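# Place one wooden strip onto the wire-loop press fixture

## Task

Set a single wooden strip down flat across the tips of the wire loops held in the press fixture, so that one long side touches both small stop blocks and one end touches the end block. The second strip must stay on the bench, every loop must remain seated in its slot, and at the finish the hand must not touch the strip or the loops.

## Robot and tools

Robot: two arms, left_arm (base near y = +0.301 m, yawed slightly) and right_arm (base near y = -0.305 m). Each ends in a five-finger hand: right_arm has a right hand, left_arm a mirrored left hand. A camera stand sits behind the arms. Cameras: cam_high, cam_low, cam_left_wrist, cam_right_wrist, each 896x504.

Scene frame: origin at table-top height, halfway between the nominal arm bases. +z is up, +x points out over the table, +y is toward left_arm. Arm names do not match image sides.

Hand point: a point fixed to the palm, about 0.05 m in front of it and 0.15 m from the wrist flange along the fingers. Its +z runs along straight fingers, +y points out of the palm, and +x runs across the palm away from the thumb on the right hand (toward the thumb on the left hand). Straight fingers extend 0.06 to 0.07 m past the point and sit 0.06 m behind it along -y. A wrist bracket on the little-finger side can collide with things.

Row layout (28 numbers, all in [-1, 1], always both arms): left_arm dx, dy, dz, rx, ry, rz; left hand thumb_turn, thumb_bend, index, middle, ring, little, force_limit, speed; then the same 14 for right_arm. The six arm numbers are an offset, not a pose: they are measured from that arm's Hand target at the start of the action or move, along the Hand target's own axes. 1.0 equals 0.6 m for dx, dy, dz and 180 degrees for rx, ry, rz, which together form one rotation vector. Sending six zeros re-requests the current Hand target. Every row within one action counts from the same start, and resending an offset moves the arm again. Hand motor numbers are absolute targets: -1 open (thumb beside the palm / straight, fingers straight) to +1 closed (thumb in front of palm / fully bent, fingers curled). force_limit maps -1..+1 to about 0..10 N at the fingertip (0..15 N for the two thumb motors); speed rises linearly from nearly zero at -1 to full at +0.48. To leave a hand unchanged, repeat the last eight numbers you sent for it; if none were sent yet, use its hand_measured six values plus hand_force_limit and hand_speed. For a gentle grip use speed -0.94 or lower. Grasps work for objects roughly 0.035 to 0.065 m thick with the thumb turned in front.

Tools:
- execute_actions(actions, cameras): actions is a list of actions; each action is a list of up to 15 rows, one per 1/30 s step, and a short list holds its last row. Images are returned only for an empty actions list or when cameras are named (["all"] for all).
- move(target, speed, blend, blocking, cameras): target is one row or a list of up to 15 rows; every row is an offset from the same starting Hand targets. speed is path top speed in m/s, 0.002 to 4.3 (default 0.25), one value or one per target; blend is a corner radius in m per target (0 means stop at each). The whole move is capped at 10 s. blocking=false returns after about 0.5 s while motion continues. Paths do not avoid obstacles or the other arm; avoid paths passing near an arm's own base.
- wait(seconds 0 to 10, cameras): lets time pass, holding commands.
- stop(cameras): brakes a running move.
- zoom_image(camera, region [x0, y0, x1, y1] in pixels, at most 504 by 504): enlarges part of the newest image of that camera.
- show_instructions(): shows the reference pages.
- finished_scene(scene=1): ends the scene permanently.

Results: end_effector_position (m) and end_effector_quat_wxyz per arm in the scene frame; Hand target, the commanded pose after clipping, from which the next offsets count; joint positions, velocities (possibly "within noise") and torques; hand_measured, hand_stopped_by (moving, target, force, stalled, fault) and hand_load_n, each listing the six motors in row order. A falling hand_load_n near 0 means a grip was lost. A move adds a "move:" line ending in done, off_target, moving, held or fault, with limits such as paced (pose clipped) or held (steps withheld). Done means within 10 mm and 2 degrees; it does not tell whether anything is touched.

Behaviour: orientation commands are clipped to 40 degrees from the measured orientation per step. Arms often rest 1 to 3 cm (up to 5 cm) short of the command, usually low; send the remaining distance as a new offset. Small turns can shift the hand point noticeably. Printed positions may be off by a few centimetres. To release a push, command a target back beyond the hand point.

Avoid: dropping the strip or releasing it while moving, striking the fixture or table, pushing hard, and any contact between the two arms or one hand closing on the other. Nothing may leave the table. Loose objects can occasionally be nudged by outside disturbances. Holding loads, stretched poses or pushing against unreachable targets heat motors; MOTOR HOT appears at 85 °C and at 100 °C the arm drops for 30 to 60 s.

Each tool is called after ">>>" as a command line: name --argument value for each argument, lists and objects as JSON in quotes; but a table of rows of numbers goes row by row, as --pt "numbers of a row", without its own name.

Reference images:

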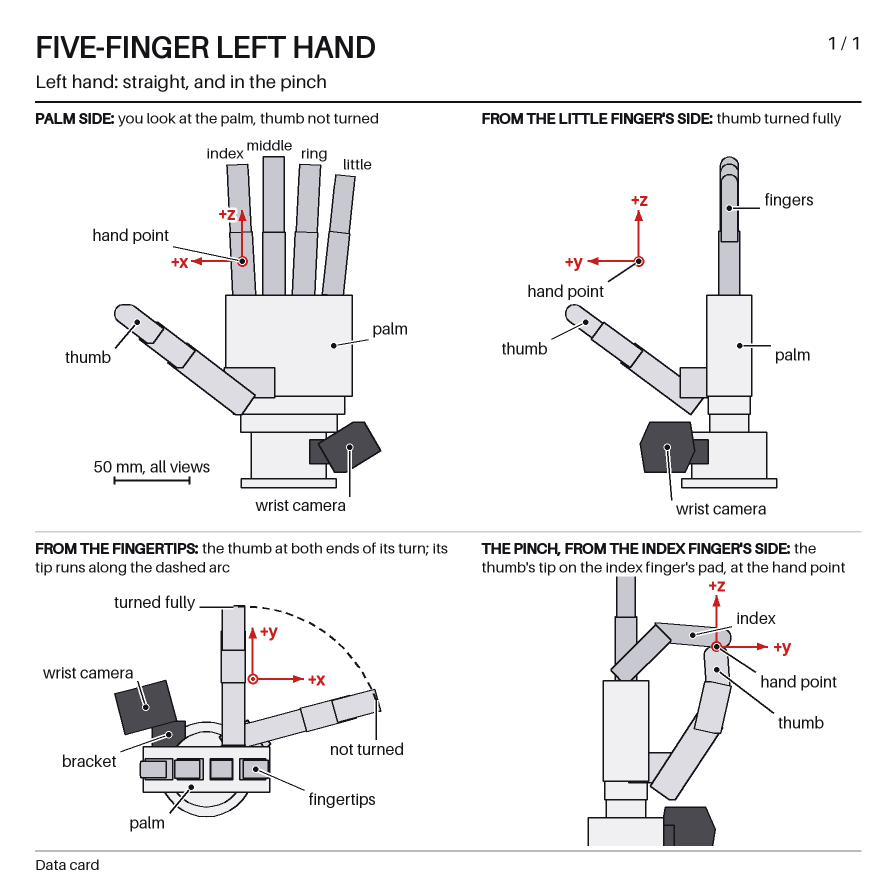

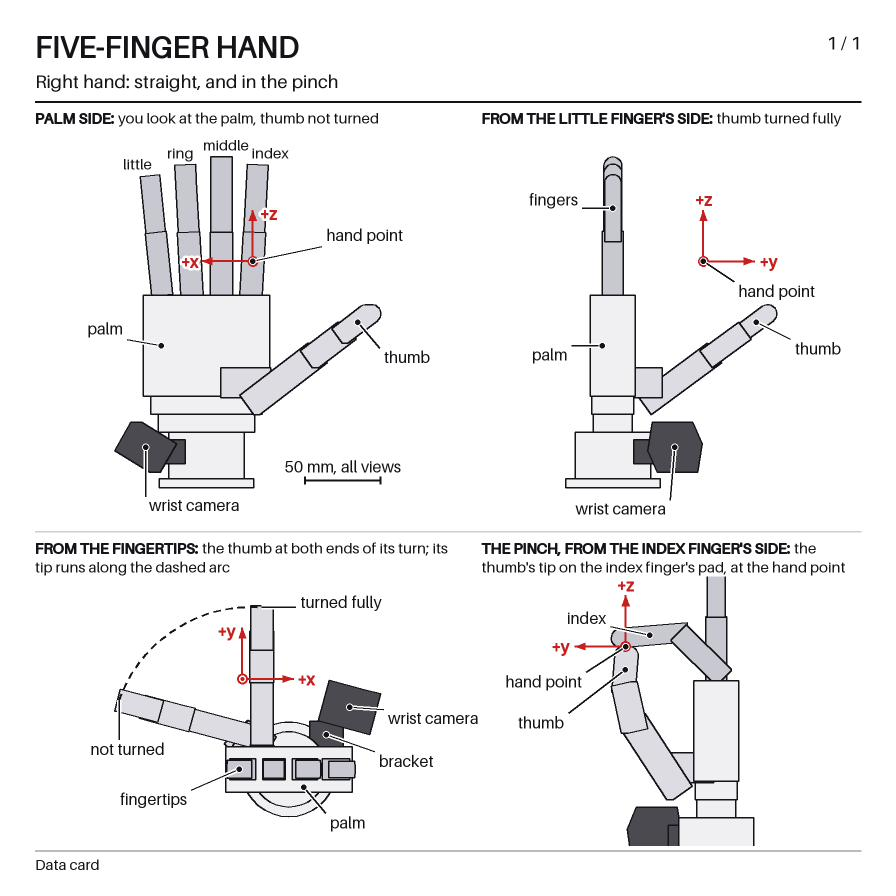

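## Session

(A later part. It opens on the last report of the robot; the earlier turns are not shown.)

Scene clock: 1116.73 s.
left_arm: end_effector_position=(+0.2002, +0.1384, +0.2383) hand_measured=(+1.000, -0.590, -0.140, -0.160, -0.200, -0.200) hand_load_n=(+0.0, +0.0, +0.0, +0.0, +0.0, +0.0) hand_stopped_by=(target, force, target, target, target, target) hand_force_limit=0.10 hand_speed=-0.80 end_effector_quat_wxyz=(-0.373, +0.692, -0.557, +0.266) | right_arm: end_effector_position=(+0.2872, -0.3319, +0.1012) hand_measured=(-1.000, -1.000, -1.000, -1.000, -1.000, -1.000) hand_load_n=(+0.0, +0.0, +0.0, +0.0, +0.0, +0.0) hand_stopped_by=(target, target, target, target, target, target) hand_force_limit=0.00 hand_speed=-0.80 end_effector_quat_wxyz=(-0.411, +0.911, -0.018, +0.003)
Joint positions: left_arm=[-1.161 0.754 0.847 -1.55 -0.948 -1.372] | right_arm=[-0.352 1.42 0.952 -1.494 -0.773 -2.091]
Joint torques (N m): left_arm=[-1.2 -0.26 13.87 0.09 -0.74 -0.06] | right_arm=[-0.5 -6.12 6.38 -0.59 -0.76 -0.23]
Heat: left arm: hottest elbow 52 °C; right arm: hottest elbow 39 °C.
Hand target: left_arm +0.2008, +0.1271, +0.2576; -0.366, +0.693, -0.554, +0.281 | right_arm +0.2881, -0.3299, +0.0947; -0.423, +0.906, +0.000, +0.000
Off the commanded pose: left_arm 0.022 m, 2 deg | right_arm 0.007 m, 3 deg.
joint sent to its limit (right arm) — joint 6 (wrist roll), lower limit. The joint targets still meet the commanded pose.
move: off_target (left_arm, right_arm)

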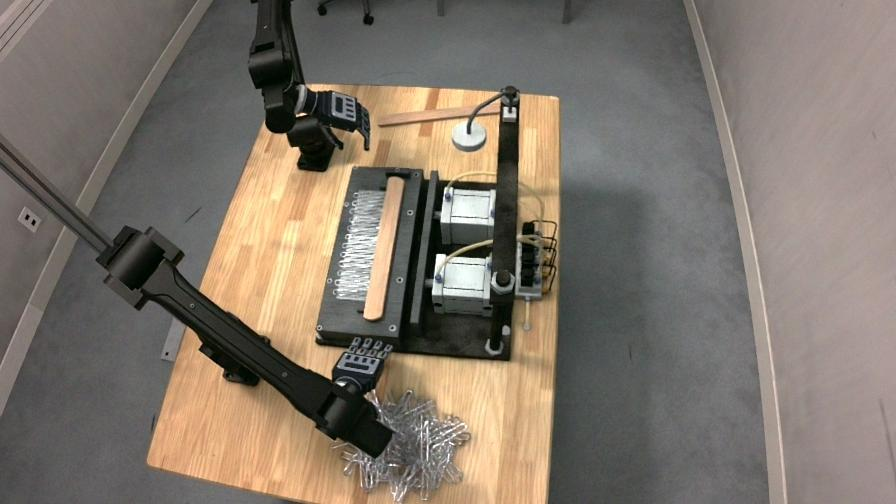

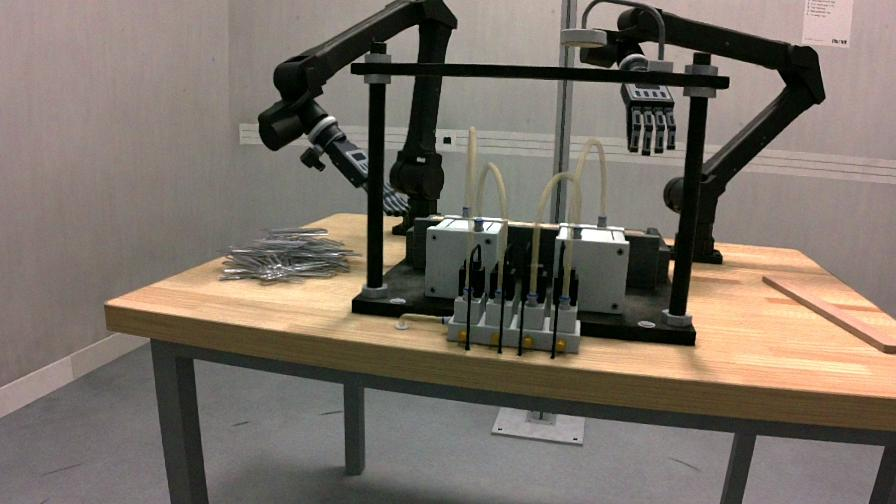

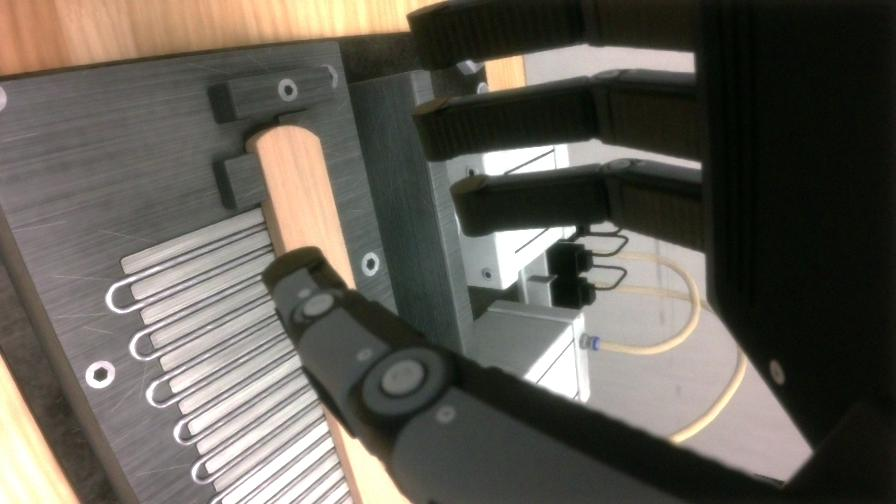

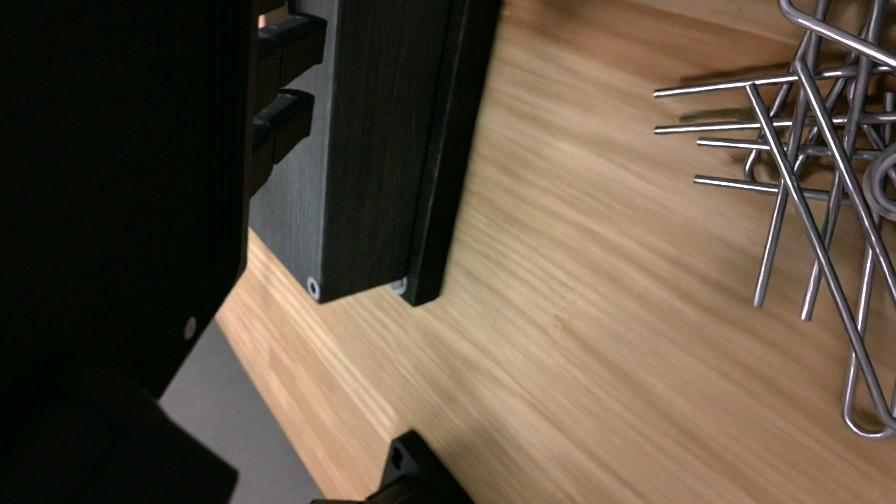

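>>> move --pt "0 0 0 0 0 0 1 -0.4 -0.14 -0.16 -0.2 -0.2 0.1 -0.8 0 -0.0236 0.0281 0 0 0 -1 -1 -1 -1 -1 -1 0 -0.8" --pt "0 0 0 0 0 0 1 -0.4 -0.14 -0.16 -0.2 -0.2 0.1 -0.8 0 -0.0082 0.041 0 0 0 -1 -1 -1 -1 -1 -1 0 -0.8" --speed 0.05 --cameras '["all"]'

>>> zoom_image --camera "cam_high" --region '[330, 270, 420, 360]'

>>> zoom_image --camera "cam_low" --region '[300, 100, 560, 300]'

Scene clock: 1131.57 s.
left_arm: end_effector_position=(+0.2002, +0.1384, +0.2383) hand_measured=(+1.000, -0.590, -0.140, -0.160, -0.200, -0.200) hand_load_n=(+0.0, +0.0, +0.0, +0.0, +0.0, +0.0) hand_stopped_by=(target, force, target, target, target, target) hand_force_limit=0.10 hand_speed=-0.80 end_effector_quat_wxyz=(-0.373, +0.692, -0.557, +0.266) | right_arm: end_effector_position=(+0.2896, -0.3107, +0.0883) hand_measured=(-1.000, -1.000, -1.000, -1.000, -1.000, -1.000) hand_load_n=(+0.0, +0.0, -0.5, +0.0, +0.0, +0.0) hand_stopped_by=(target, target, target, target, target, target) hand_force_limit=0.00 hand_speed=-0.80 end_effector_quat_wxyz=(-0.420, +0.907, +0.006, +0.008)
Joint positions: left_arm=[-1.161 0.754 0.847 -1.55 -0.948 -1.372] | right_arm=[-0.299 1.42 0.912 -1.43 -0.805 -2.087]
Joint torques (N m): left_arm=[-1.44 -0.56 14.04 0.03 -0.75 -0.05] | right_arm=[-0.56 -6.12 6.19 -0.55 -0.77 0.07]
Heat: left arm: hottest elbow 53 °C; right arm: hottest elbow 39 °C.
Hand target: left_arm +0.2008, +0.1271, +0.2576; -0.366, +0.693, -0.554, +0.281 | right_arm +0.2882, -0.3079, +0.0827; -0.423, +0.906, +0.000, +0.000
Off the commanded pose: left_arm 0.022 m, 2 deg | right_arm 0.007 m, 1 deg.
move: off_target (left_arm)

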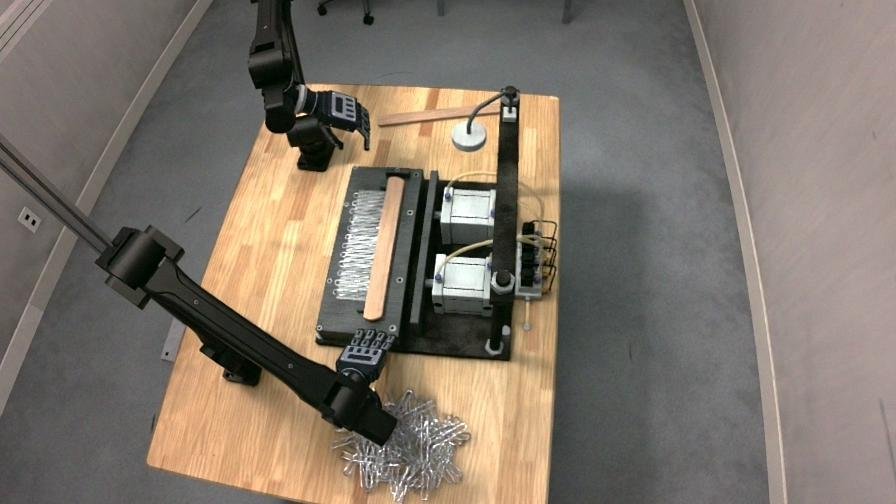

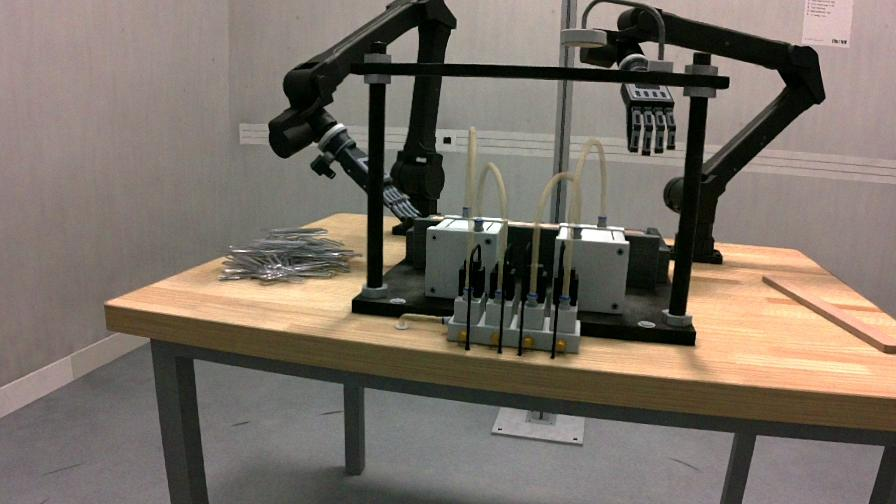

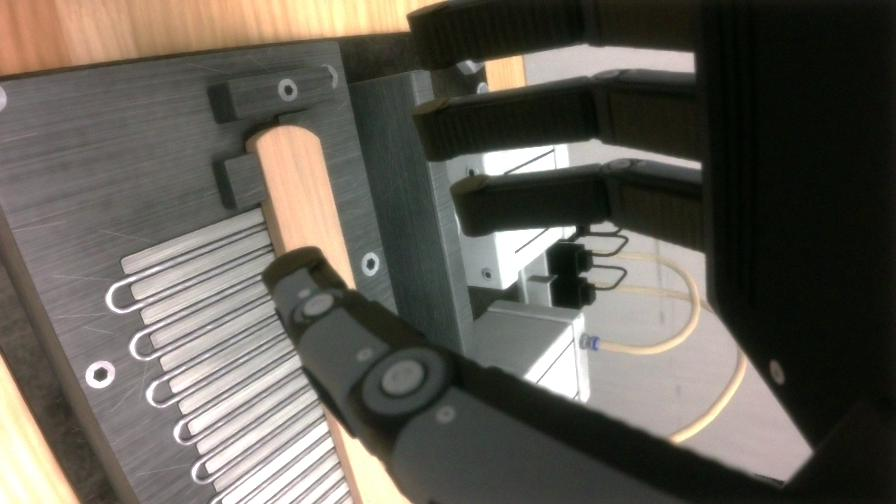

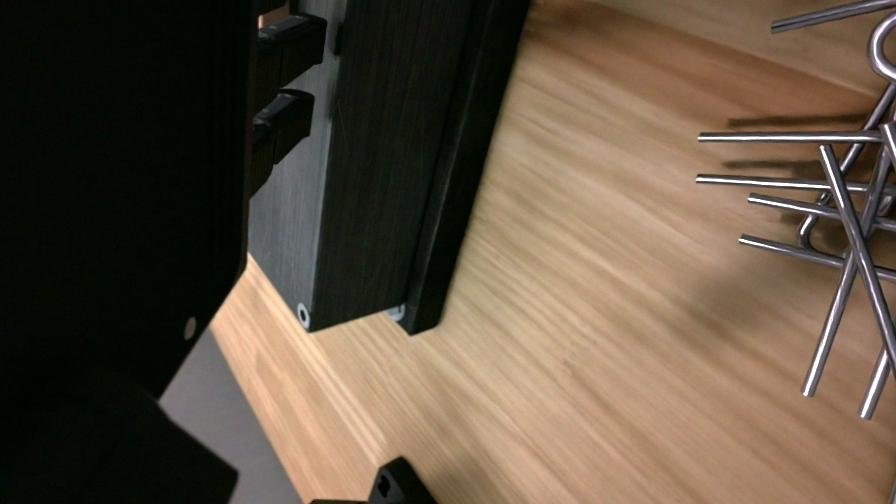

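Scaled by 5.600 from the camera's 896x504 image, which has a finer 1280x720 frame.

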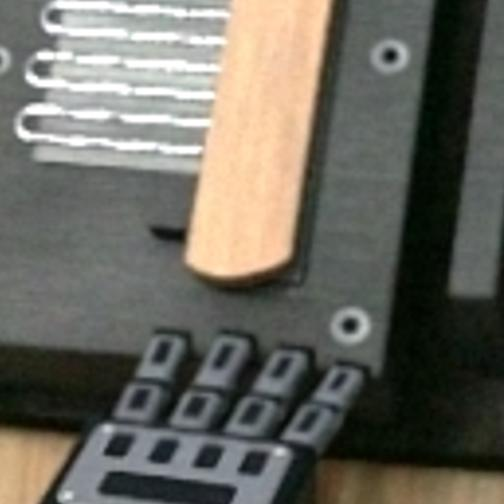

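Scaled by 1.938 from the camera's 896x504 image, which has a finer 1280x720 frame.

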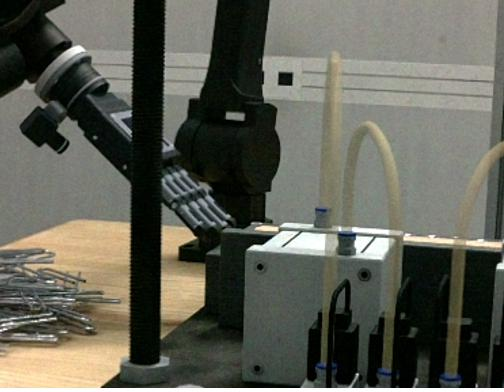

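>>> move --target '[0,0,0,0,0,0,1,-0.4,-0.14,-0.16,-0.2,-0.2,0.1,-0.8,0,-0.0163,0.0298,0,0,0,-1,-1,-1,-1,-1,-1,0,-0.8]' --speed 0.04 --cameras '["cam_high","cam_low","cam_left_wrist"]'

>>> zoom_image --camera "cam_high" --region '[330, 270, 420, 360]'

>>> zoom_image --camera "cam_left_wrist" --region '[200, 50, 360, 180]'

Scene clock: 1137.67 s.
left_arm: end_effector_position=(+0.2002, +0.1384, +0.2383) hand_measured=(+1.000, -0.590, -0.140, -0.160, -0.200, -0.200) hand_load_n=(+0.0, +0.0, +0.0, +0.0, +0.0, +0.0) hand_stopped_by=(target, force, target, target, target, target) hand_force_limit=0.10 hand_speed=-0.80 end_effector_quat_wxyz=(-0.373, +0.692, -0.557, +0.266) | right_arm: end_effector_position=(+0.2910, -0.2923, +0.0826) hand_measured=(-1.000, -1.000, -1.000, -1.000, -1.000, -1.000) hand_load_n=(-0.5, +0.0, +0.0, +0.5, +0.0, +0.0) hand_stopped_by=(target, target, target, target, target, target) hand_force_limit=0.00 hand_speed=-0.80 end_effector_quat_wxyz=(-0.424, +0.906, +0.000, +0.005)
Joint positions: left_arm=[-1.161 0.754 0.847 -1.55 -0.948 -1.372] | right_arm=[-0.25 1.413 0.887 -1.37 -0.828 -2.01]
Joint torques (N m): left_arm=[-1.44 -0.5 14.16 0.01 -0.76 0.02] | right_arm=[-0.15 -7.3 5.68 -0.25 -0.65 0.08]
Heat: left arm: hottest elbow 53 °C; right arm: hottest elbow 39 °C.
Hand target: left_arm +0.2008, +0.1271, +0.2576; -0.366, +0.693, -0.554, +0.281 | right_arm +0.2882, -0.2879, +0.0786; -0.423, +0.906, +0.000, +0.000
Off the commanded pose: left_arm 0.022 m, 2 deg | right_arm 0.007 m, 1 deg.
move: off_target (left_arm)
Images, in order (width x height): cam_high 896x504, cam_low 896x504, cam_left_wrist 896x504.

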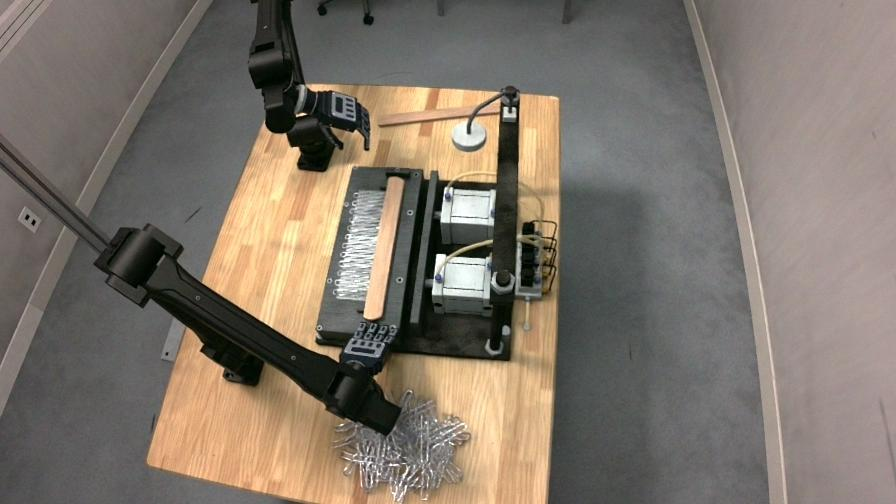

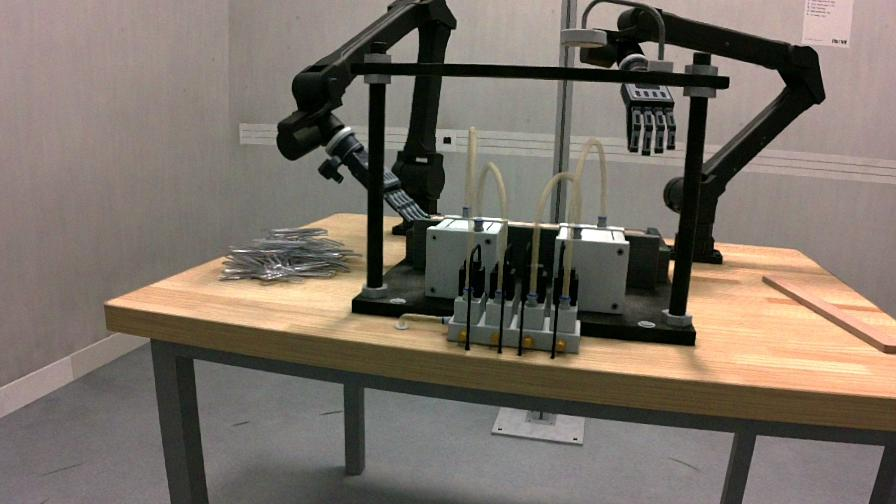

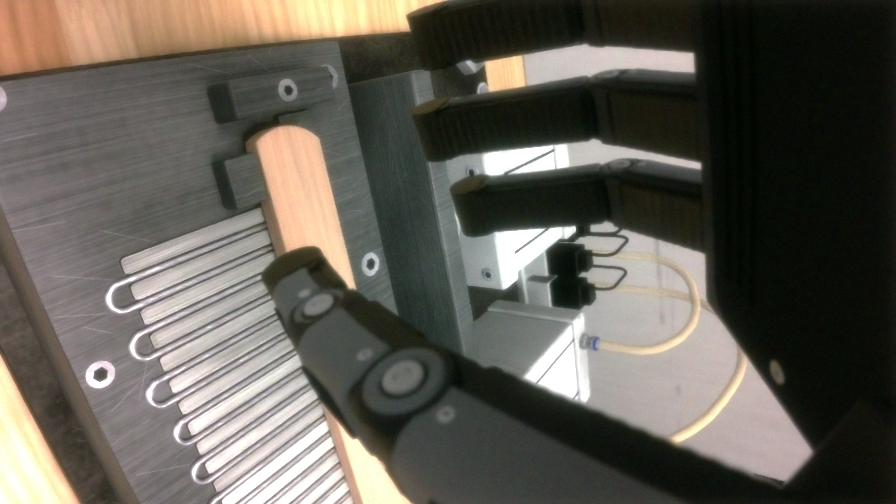

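Scaled by 5.600 from the camera's 896x504 image, which has a finer 1280x720 frame.

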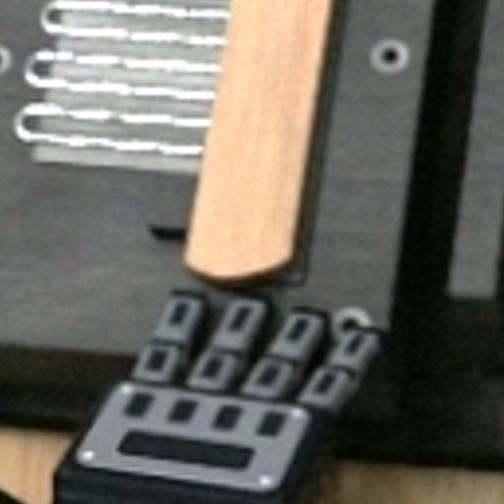

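Scaled by 3.150 from the camera's 896x504 image, which has a finer 1280x720 frame.

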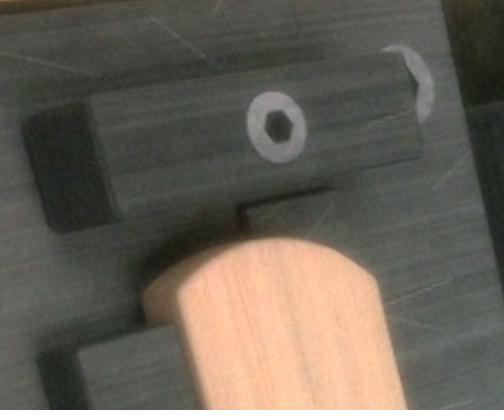

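>>> move --target '[0,0,0,0,0,0,1,-0.4,-0.14,-0.16,-0.2,-0.2,0.1,-0.8,-0.0033,-0.0129,0.0153,0,0,0,-1,-1,-1,-1,-1,-1,0,-0.8]' --speed 0.03 --cameras '["cam_high","cam_low","cam_left_wrist"]'

>>> zoom_image --camera "cam_high" --region '[330, 270, 420, 360]'

>>> zoom_image --camera "cam_left_wrist" --region '[200, 50, 360, 180]'

Scene clock: 1143.30 s.
left_arm: end_effector_position=(+0.2002, +0.1384, +0.2383) hand_measured=(+1.000, -0.590, -0.140, -0.160, -0.200, -0.200) hand_load_n=(+0.0, +0.0, +0.0, +0.0, +0.0, +0.0) hand_stopped_by=(target, force, target, target, target, target) hand_force_limit=0.10 hand_speed=-0.80 end_effector_quat_wxyz=(-0.373, +0.692, -0.557, +0.266) | right_arm: end_effector_position=(+0.2907, -0.2829, +0.0833) hand_measured=(-1.000, -1.000, -1.000, -1.000, -1.000, -1.000) hand_load_n=(+0.0, +0.0, +0.0, -1.0, +0.0, +0.0) hand_stopped_by=(target, target, target, target, target, target) hand_force_limit=0.00 hand_speed=-0.80 end_effector_quat_wxyz=(-0.422, +0.906, -0.001, +0.008)
Joint positions: left_arm=[-1.161 0.754 0.847 -1.55 -0.948 -1.372] | right_arm=[-0.223 1.391 0.871 -1.336 -0.836 -1.964]
Joint torques (N m): left_arm=[-1.73 -0.67 13.94 -0.17 -0.74 -0.01] | right_arm=[0.26 -6.95 5.55 -0.25 -0.75 0.1]
Heat: left arm: hottest elbow 53 °C; right arm: hottest elbow 38 °C.
Hand target: left_arm +0.2008, +0.1271, +0.2576; -0.366, +0.693, -0.554, +0.281 | right_arm +0.2862, -0.2759, +0.0786; -0.423, +0.906, +0.000, +0.000
Off the commanded pose: left_arm 0.022 m, 2 deg | right_arm 0.009 m, 1 deg.
move: off_target (left_arm)
Images, in order (width x height): cam_high 896x504, cam_low 896x504, cam_left_wrist 896x504.

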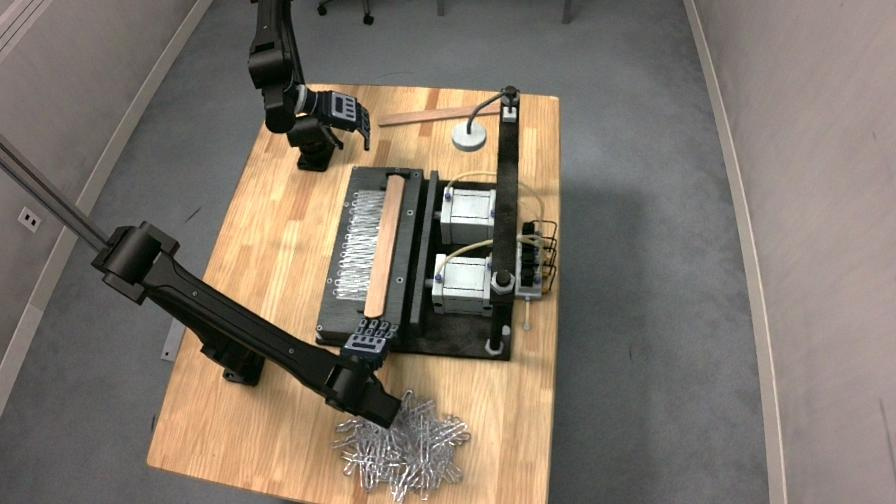

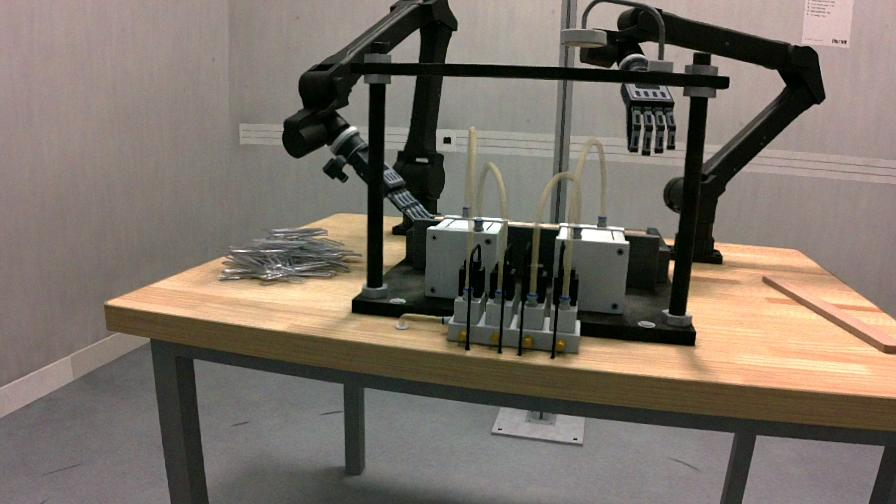

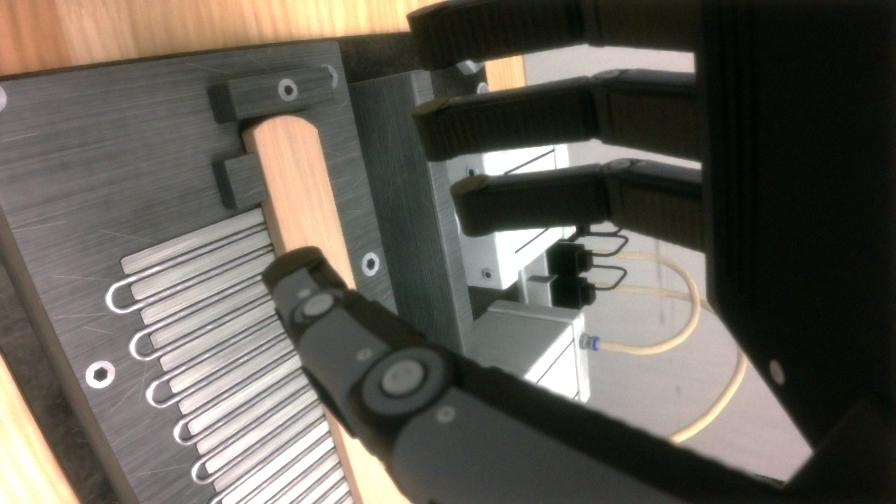

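Scaled by 5.600 from the camera's 896x504 image, which has a finer 1280x720 frame.

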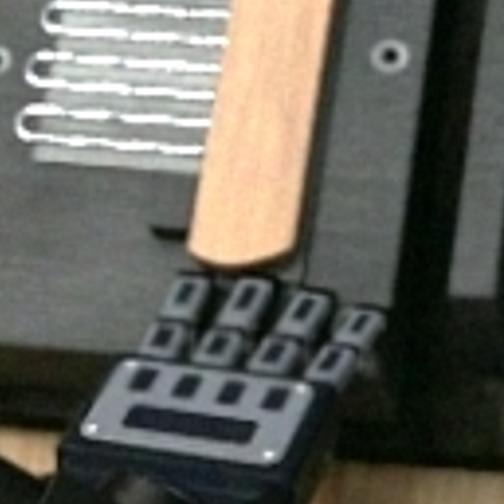

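Scaled by 3.150 from the camera's 896x504 image, which has a finer 1280x720 frame.

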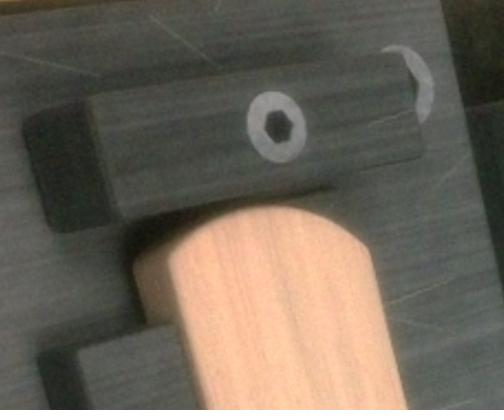

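>>> move --target '[0,0,0,0,0,0,1,-0.4,-0.14,-0.16,-0.2,-0.2,0.1,-0.8,-0.002,-0.0064,0.0077,0,0,0,-1,-1,-1,-1,-1,-1,0,-0.8]' --speed 0.03 --cameras '["cam_high","cam_left_wrist"]'

>>> zoom_image --camera "cam_high" --region '[330, 270, 420, 360]'

>>> zoom_image --camera "cam_left_wrist" --region '[200, 50, 360, 180]'

Scene clock: 1147.43 s.
left_arm: end_effector_position=(+0.2002, +0.1384, +0.2383) hand_measured=(+1.000, -0.590, -0.140, -0.160, -0.200, -0.200) hand_load_n=(+0.0, +0.0, +0.0, +0.0, +0.0, +0.0) hand_stopped_by=(target, force, target, target, target, target) hand_force_limit=0.10 hand_speed=-0.80 end_effector_quat_wxyz=(-0.373, +0.692, -0.557, +0.266) | right_arm: end_effector_position=(+0.2906, -0.2822, +0.0837) hand_measured=(-1.000, -1.000, -1.000, -1.000, -1.000, -1.000) hand_load_n=(+0.0, +0.0, -0.5, -2.5, +0.0, +0.0) hand_stopped_by=(target, target, target, target, target, target) hand_force_limit=0.00 hand_speed=-0.80 end_effector_quat_wxyz=(-0.419, +0.908, -0.004, +0.012)
Joint positions: left_arm=[-1.161 0.754 0.847 -1.55 -0.948 -1.372] | right_arm=[-0.219 1.378 0.865 -1.32 -0.833 -1.943]
Joint torques (N m): left_arm=[-1.14 -0.85 14.06 -0.02 -0.8 -0.08] | right_arm=[1.14 -6.59 5.35 -0.25 -1.01 0.11]
Heat: left arm: hottest elbow 54 °C; right arm: hottest elbow 38 °C.
Hand target: left_arm +0.2008, +0.1271, +0.2576; -0.366, +0.693, -0.554, +0.281 | right_arm +0.2850, -0.2698, +0.0786; -0.423, +0.906, +0.000, +0.000
Off the commanded pose: left_arm 0.022 m, 2 deg | right_arm 0.014 m, 2 deg.
move: off_target (left_arm, right_arm)
Images, in order (width x height): cam_high 896x504, cam_left_wrist 896x504.

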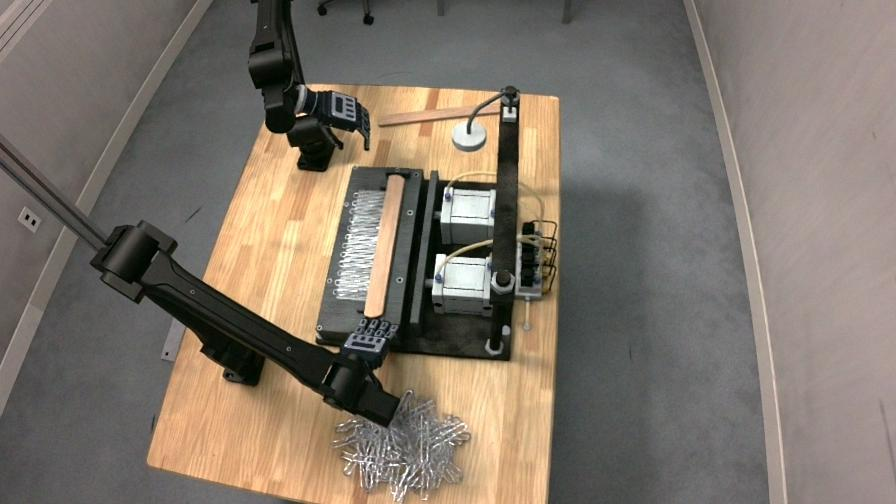

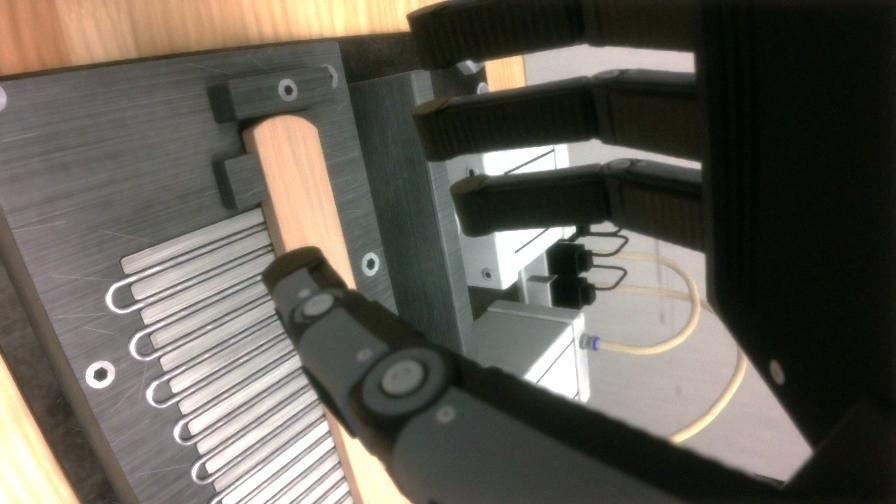

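Scaled by 5.600 from the camera's 896x504 image, which has a finer 1280x720 frame.

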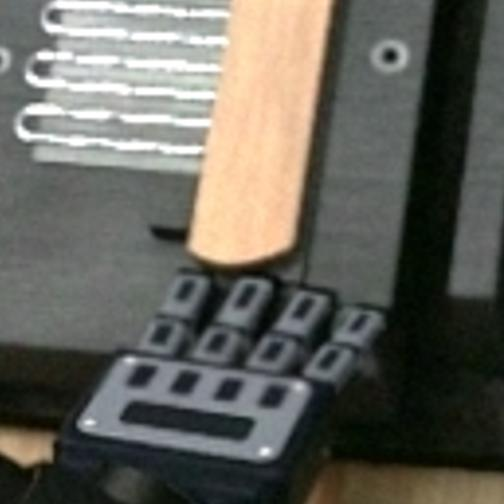

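Scaled by 3.150 from the camera's 896x504 image, which has a finer 1280x720 frame.

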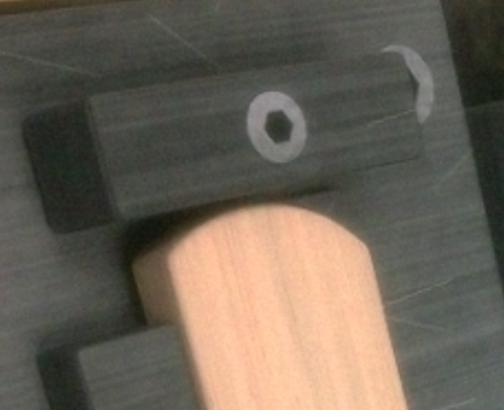

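>>> move --target '[0,0,0,0,0,0,1,-0.4,-0.14,-0.16,-0.2,-0.2,0.1,-0.8,-0.002,-0.0064,0.0077,0,0,0,-1,-1,-1,-1,-1,-1,0,-0.8]' --speed 0.03 --cameras '["cam_high","cam_left_wrist"]'

>>> zoom_image --camera "cam_high" --region '[330, 270, 420, 360]'

>>> zoom_image --camera "cam_left_wrist" --region '[200, 50, 360, 180]'

Scene clock: 1156.13 s.
left_arm: end_effector_position=(+0.2002, +0.1384, +0.2383) hand_measured=(+1.000, -0.590, -0.140, -0.160, -0.200, -0.200) hand_load_n=(+0.0, +0.0, +0.0, +0.0, +0.5, +0.0) hand_stopped_by=(target, force, target, target, target, target) hand_force_limit=0.10 hand_speed=-0.80 end_effector_quat_wxyz=(-0.373, +0.692, -0.557, +0.266) | right_arm: end_effector_position=(+0.2899, -0.2813, +0.0847) hand_measured=(-1.000, -1.000, -1.000, -1.000, -1.000, -1.000) hand_load_n=(+0.0, +0.0, -0.5, -5.0, +0.0, +0.0) hand_stopped_by=(target, target, target, target, target, target) hand_force_limit=0.00 hand_speed=-0.80 end_effector_quat_wxyz=(-0.414, +0.910, -0.007, +0.015)
Joint positions: left_arm=[-1.161 0.754 0.847 -1.55 -0.948 -1.372] | right_arm=[-0.213 1.364 0.858 -1.306 -0.828 -1.921]
Joint torques (N m): left_arm=[-0.85 -0.38 14.08 -0.2 -0.78 -0.09] | right_arm=[1.79 -6.18 5.2 -0.14 -1.34 0.11]
Heat: left arm: hottest elbow 54 °C; right arm: hottest elbow 37 °C.
Hand target: left_arm +0.2008, +0.1271, +0.2576; -0.366, +0.693, -0.554, +0.281 | right_arm +0.2838, -0.2638, +0.0786; -0.423, +0.906, +0.000, +0.000
Off the commanded pose: left_arm 0.022 m, 2 deg | right_arm 0.019 m, 2 deg.
move: off_target (left_arm, right_arm)
Images, in order (width x height): cam_high 896x504, cam_left_wrist 896x504.

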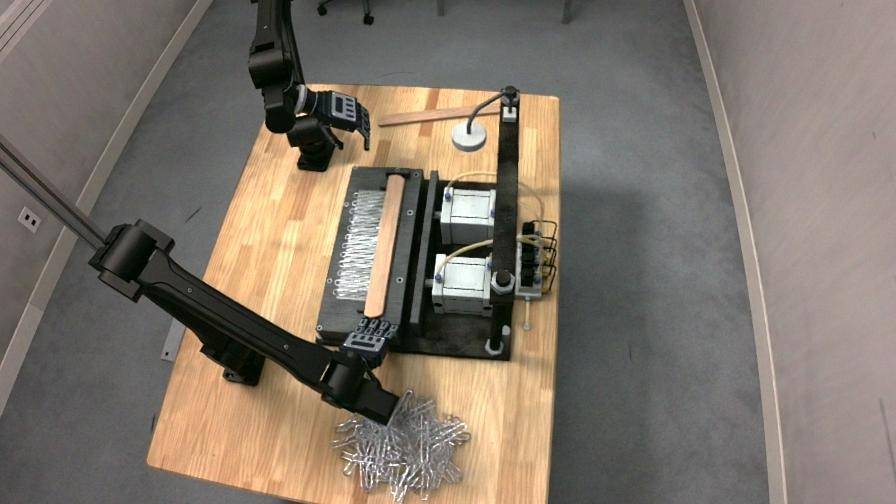

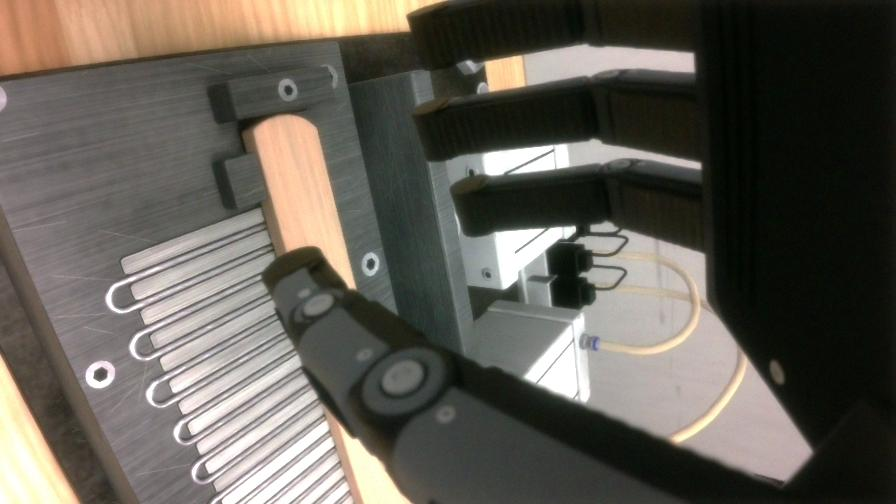

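Scaled by 5.600 from the camera's 896x504 image, which has a finer 1280x720 frame.

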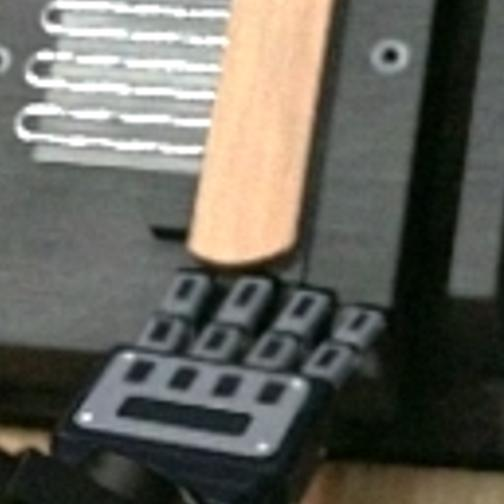

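Scaled by 3.150 from the camera's 896x504 image, which has a finer 1280x720 frame.

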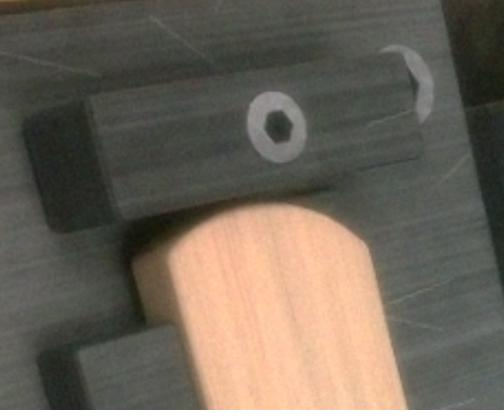

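>>> move --pt "0 0 0 0 0 0 1 -0.4 -0.14 -0.16 -0.2 -0.2 0.1 -0.8 0.005 0.0375 -0.0447 0 0 0 -1 -1 -1 -1 -1 -1 0 -0.8" --pt "0 0 0 0 0 0 1 -0.4 -0.14 -0.16 -0.2 -0.2 0.1 -0.8 0.005 -0.06 -0.16 0 0 0 -1 -1 -1 -1 -1 -1 0 -0.8" --speed '[0.05,0.1]' --cameras '["all"]'

>>> zoom_image --camera "cam_left_wrist" --region '[200, 50, 360, 180]'

>>> zoom_image --camera "cam_high" --region '[345, 270, 405, 330]'

>>> zoom_image --camera "cam_left_wrist" --region '[200, 140, 330, 250]'

Scene clock: 1170.13 s.
left_arm: end_effector_position=(+0.2002, +0.1384, +0.2383) hand_measured=(+1.000, -0.590, -0.140, -0.160, -0.200, -0.200) hand_load_n=(+0.0, +0.0, +0.0, +0.0, +0.0, +0.0) hand_stopped_by=(target, force, target, target, target, target) hand_force_limit=0.10 hand_speed=-0.80 end_effector_quat_wxyz=(-0.373, +0.692, -0.557, +0.266) | right_arm: end_effector_position=(+0.2765, -0.3074, +0.1566) hand_measured=(-1.000, -1.000, -1.000, -1.000, -1.000, -1.000) hand_load_n=(-0.5, +0.0, +0.0, +0.0, +0.0, +0.0) hand_stopped_by=(target, target, target, target, target, target) hand_force_limit=0.00 hand_speed=-0.80 end_effector_quat_wxyz=(-0.428, +0.904, -0.009, -0.016)
Joint positions: left_arm=[-1.161 0.754 0.847 -1.55 -0.948 -1.372] | right_arm=[-0.303 1.347 1.02 -1.667 -0.804 -2.081]
Joint torques (N m): left_arm=[-0.73 -0.79 14.06 -0.17 -0.77 -0.06] | right_arm=[-1.55 -7.12 10.63 -1.5 -0.55 -0.22]
Heat: left arm: hottest elbow 54 °C; right arm: hottest elbow 37 °C.
Hand target: left_arm +0.2008, +0.1271, +0.2576; -0.366, +0.693, -0.554, +0.281 | right_arm +0.2869, -0.3142, +0.1678; -0.423, +0.906, +0.000, +0.000
Off the commanded pose: left_arm 0.022 m, 2 deg | right_arm 0.017 m, 2 deg.
move: off_target (left_arm, right_arm)

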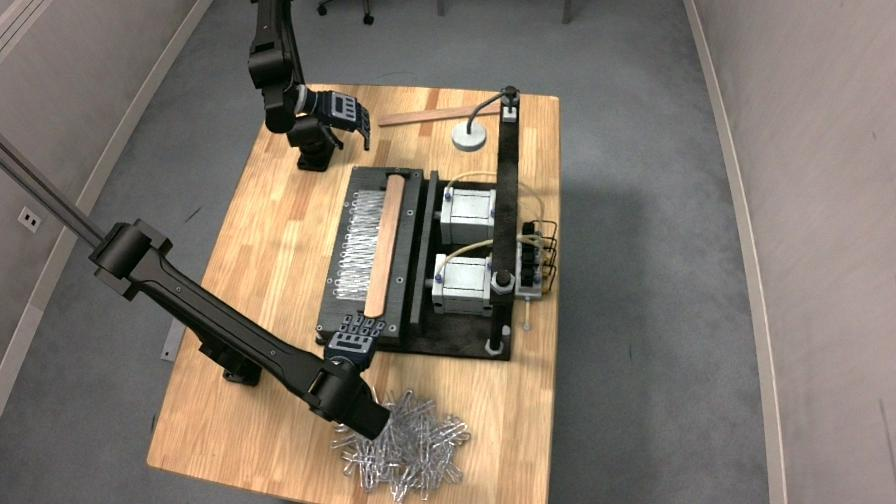

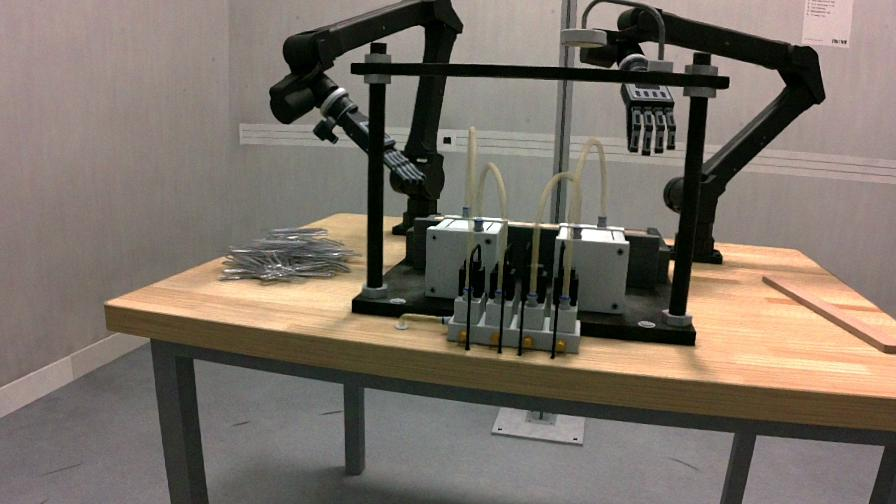

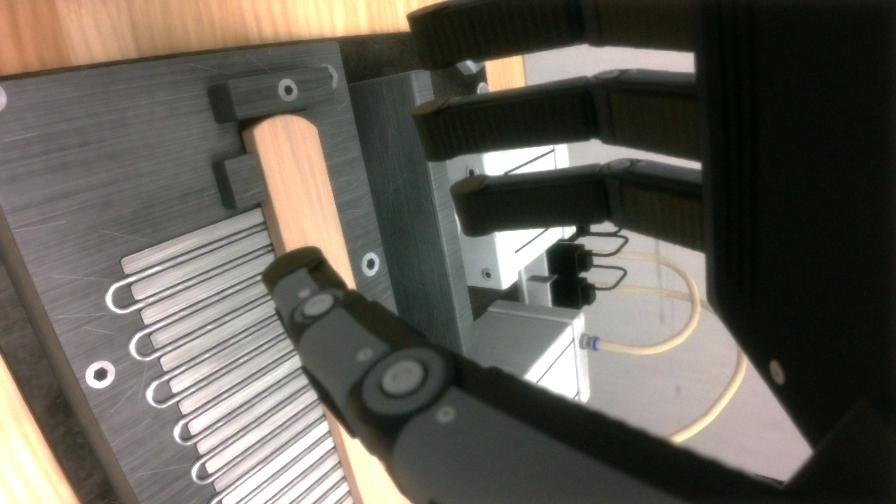

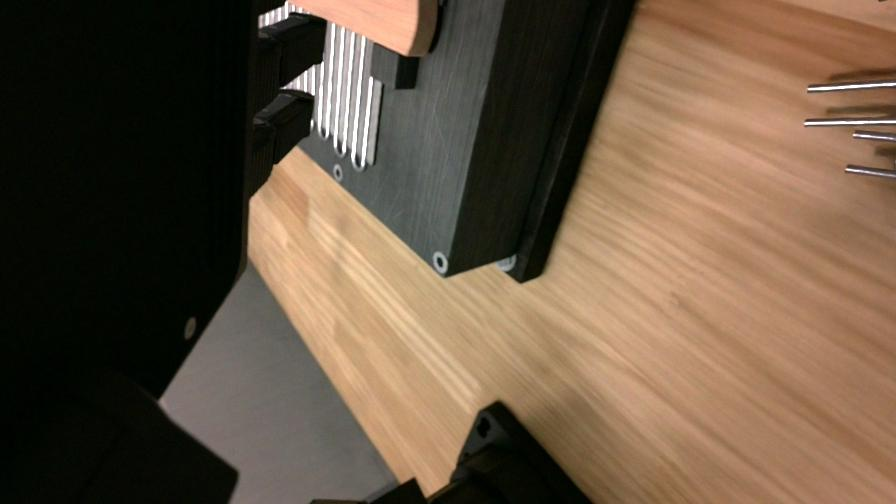

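Scaled by 3.150 from the camera's 896x504 image, which has a finer 1280x720 frame.

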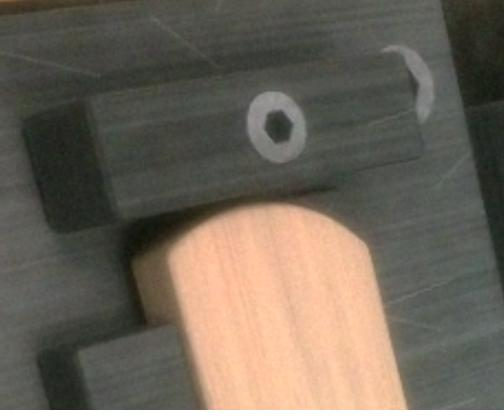

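Scaled by 8.400 from the camera's 896x504 image, which has a finer 1280x720 frame.

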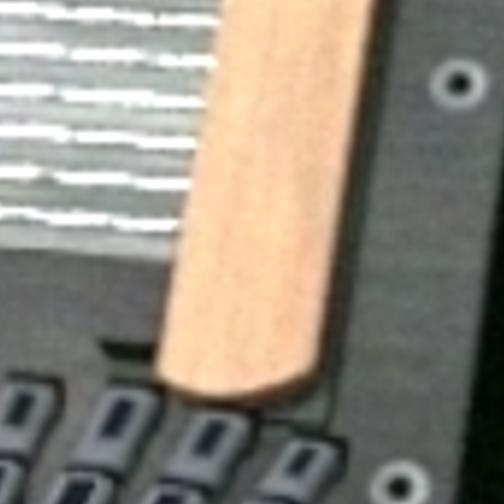

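Scaled by 3.877 from the camera's 896x504 image, which has a finer 1280x720 frame.

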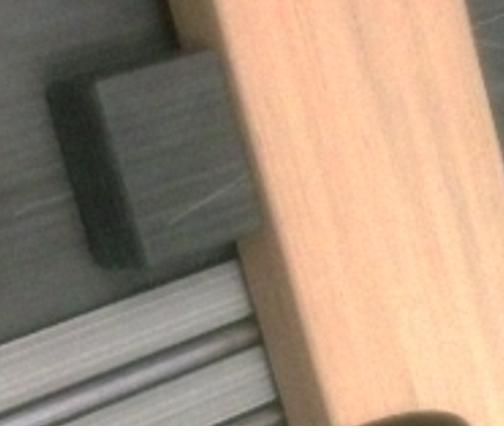

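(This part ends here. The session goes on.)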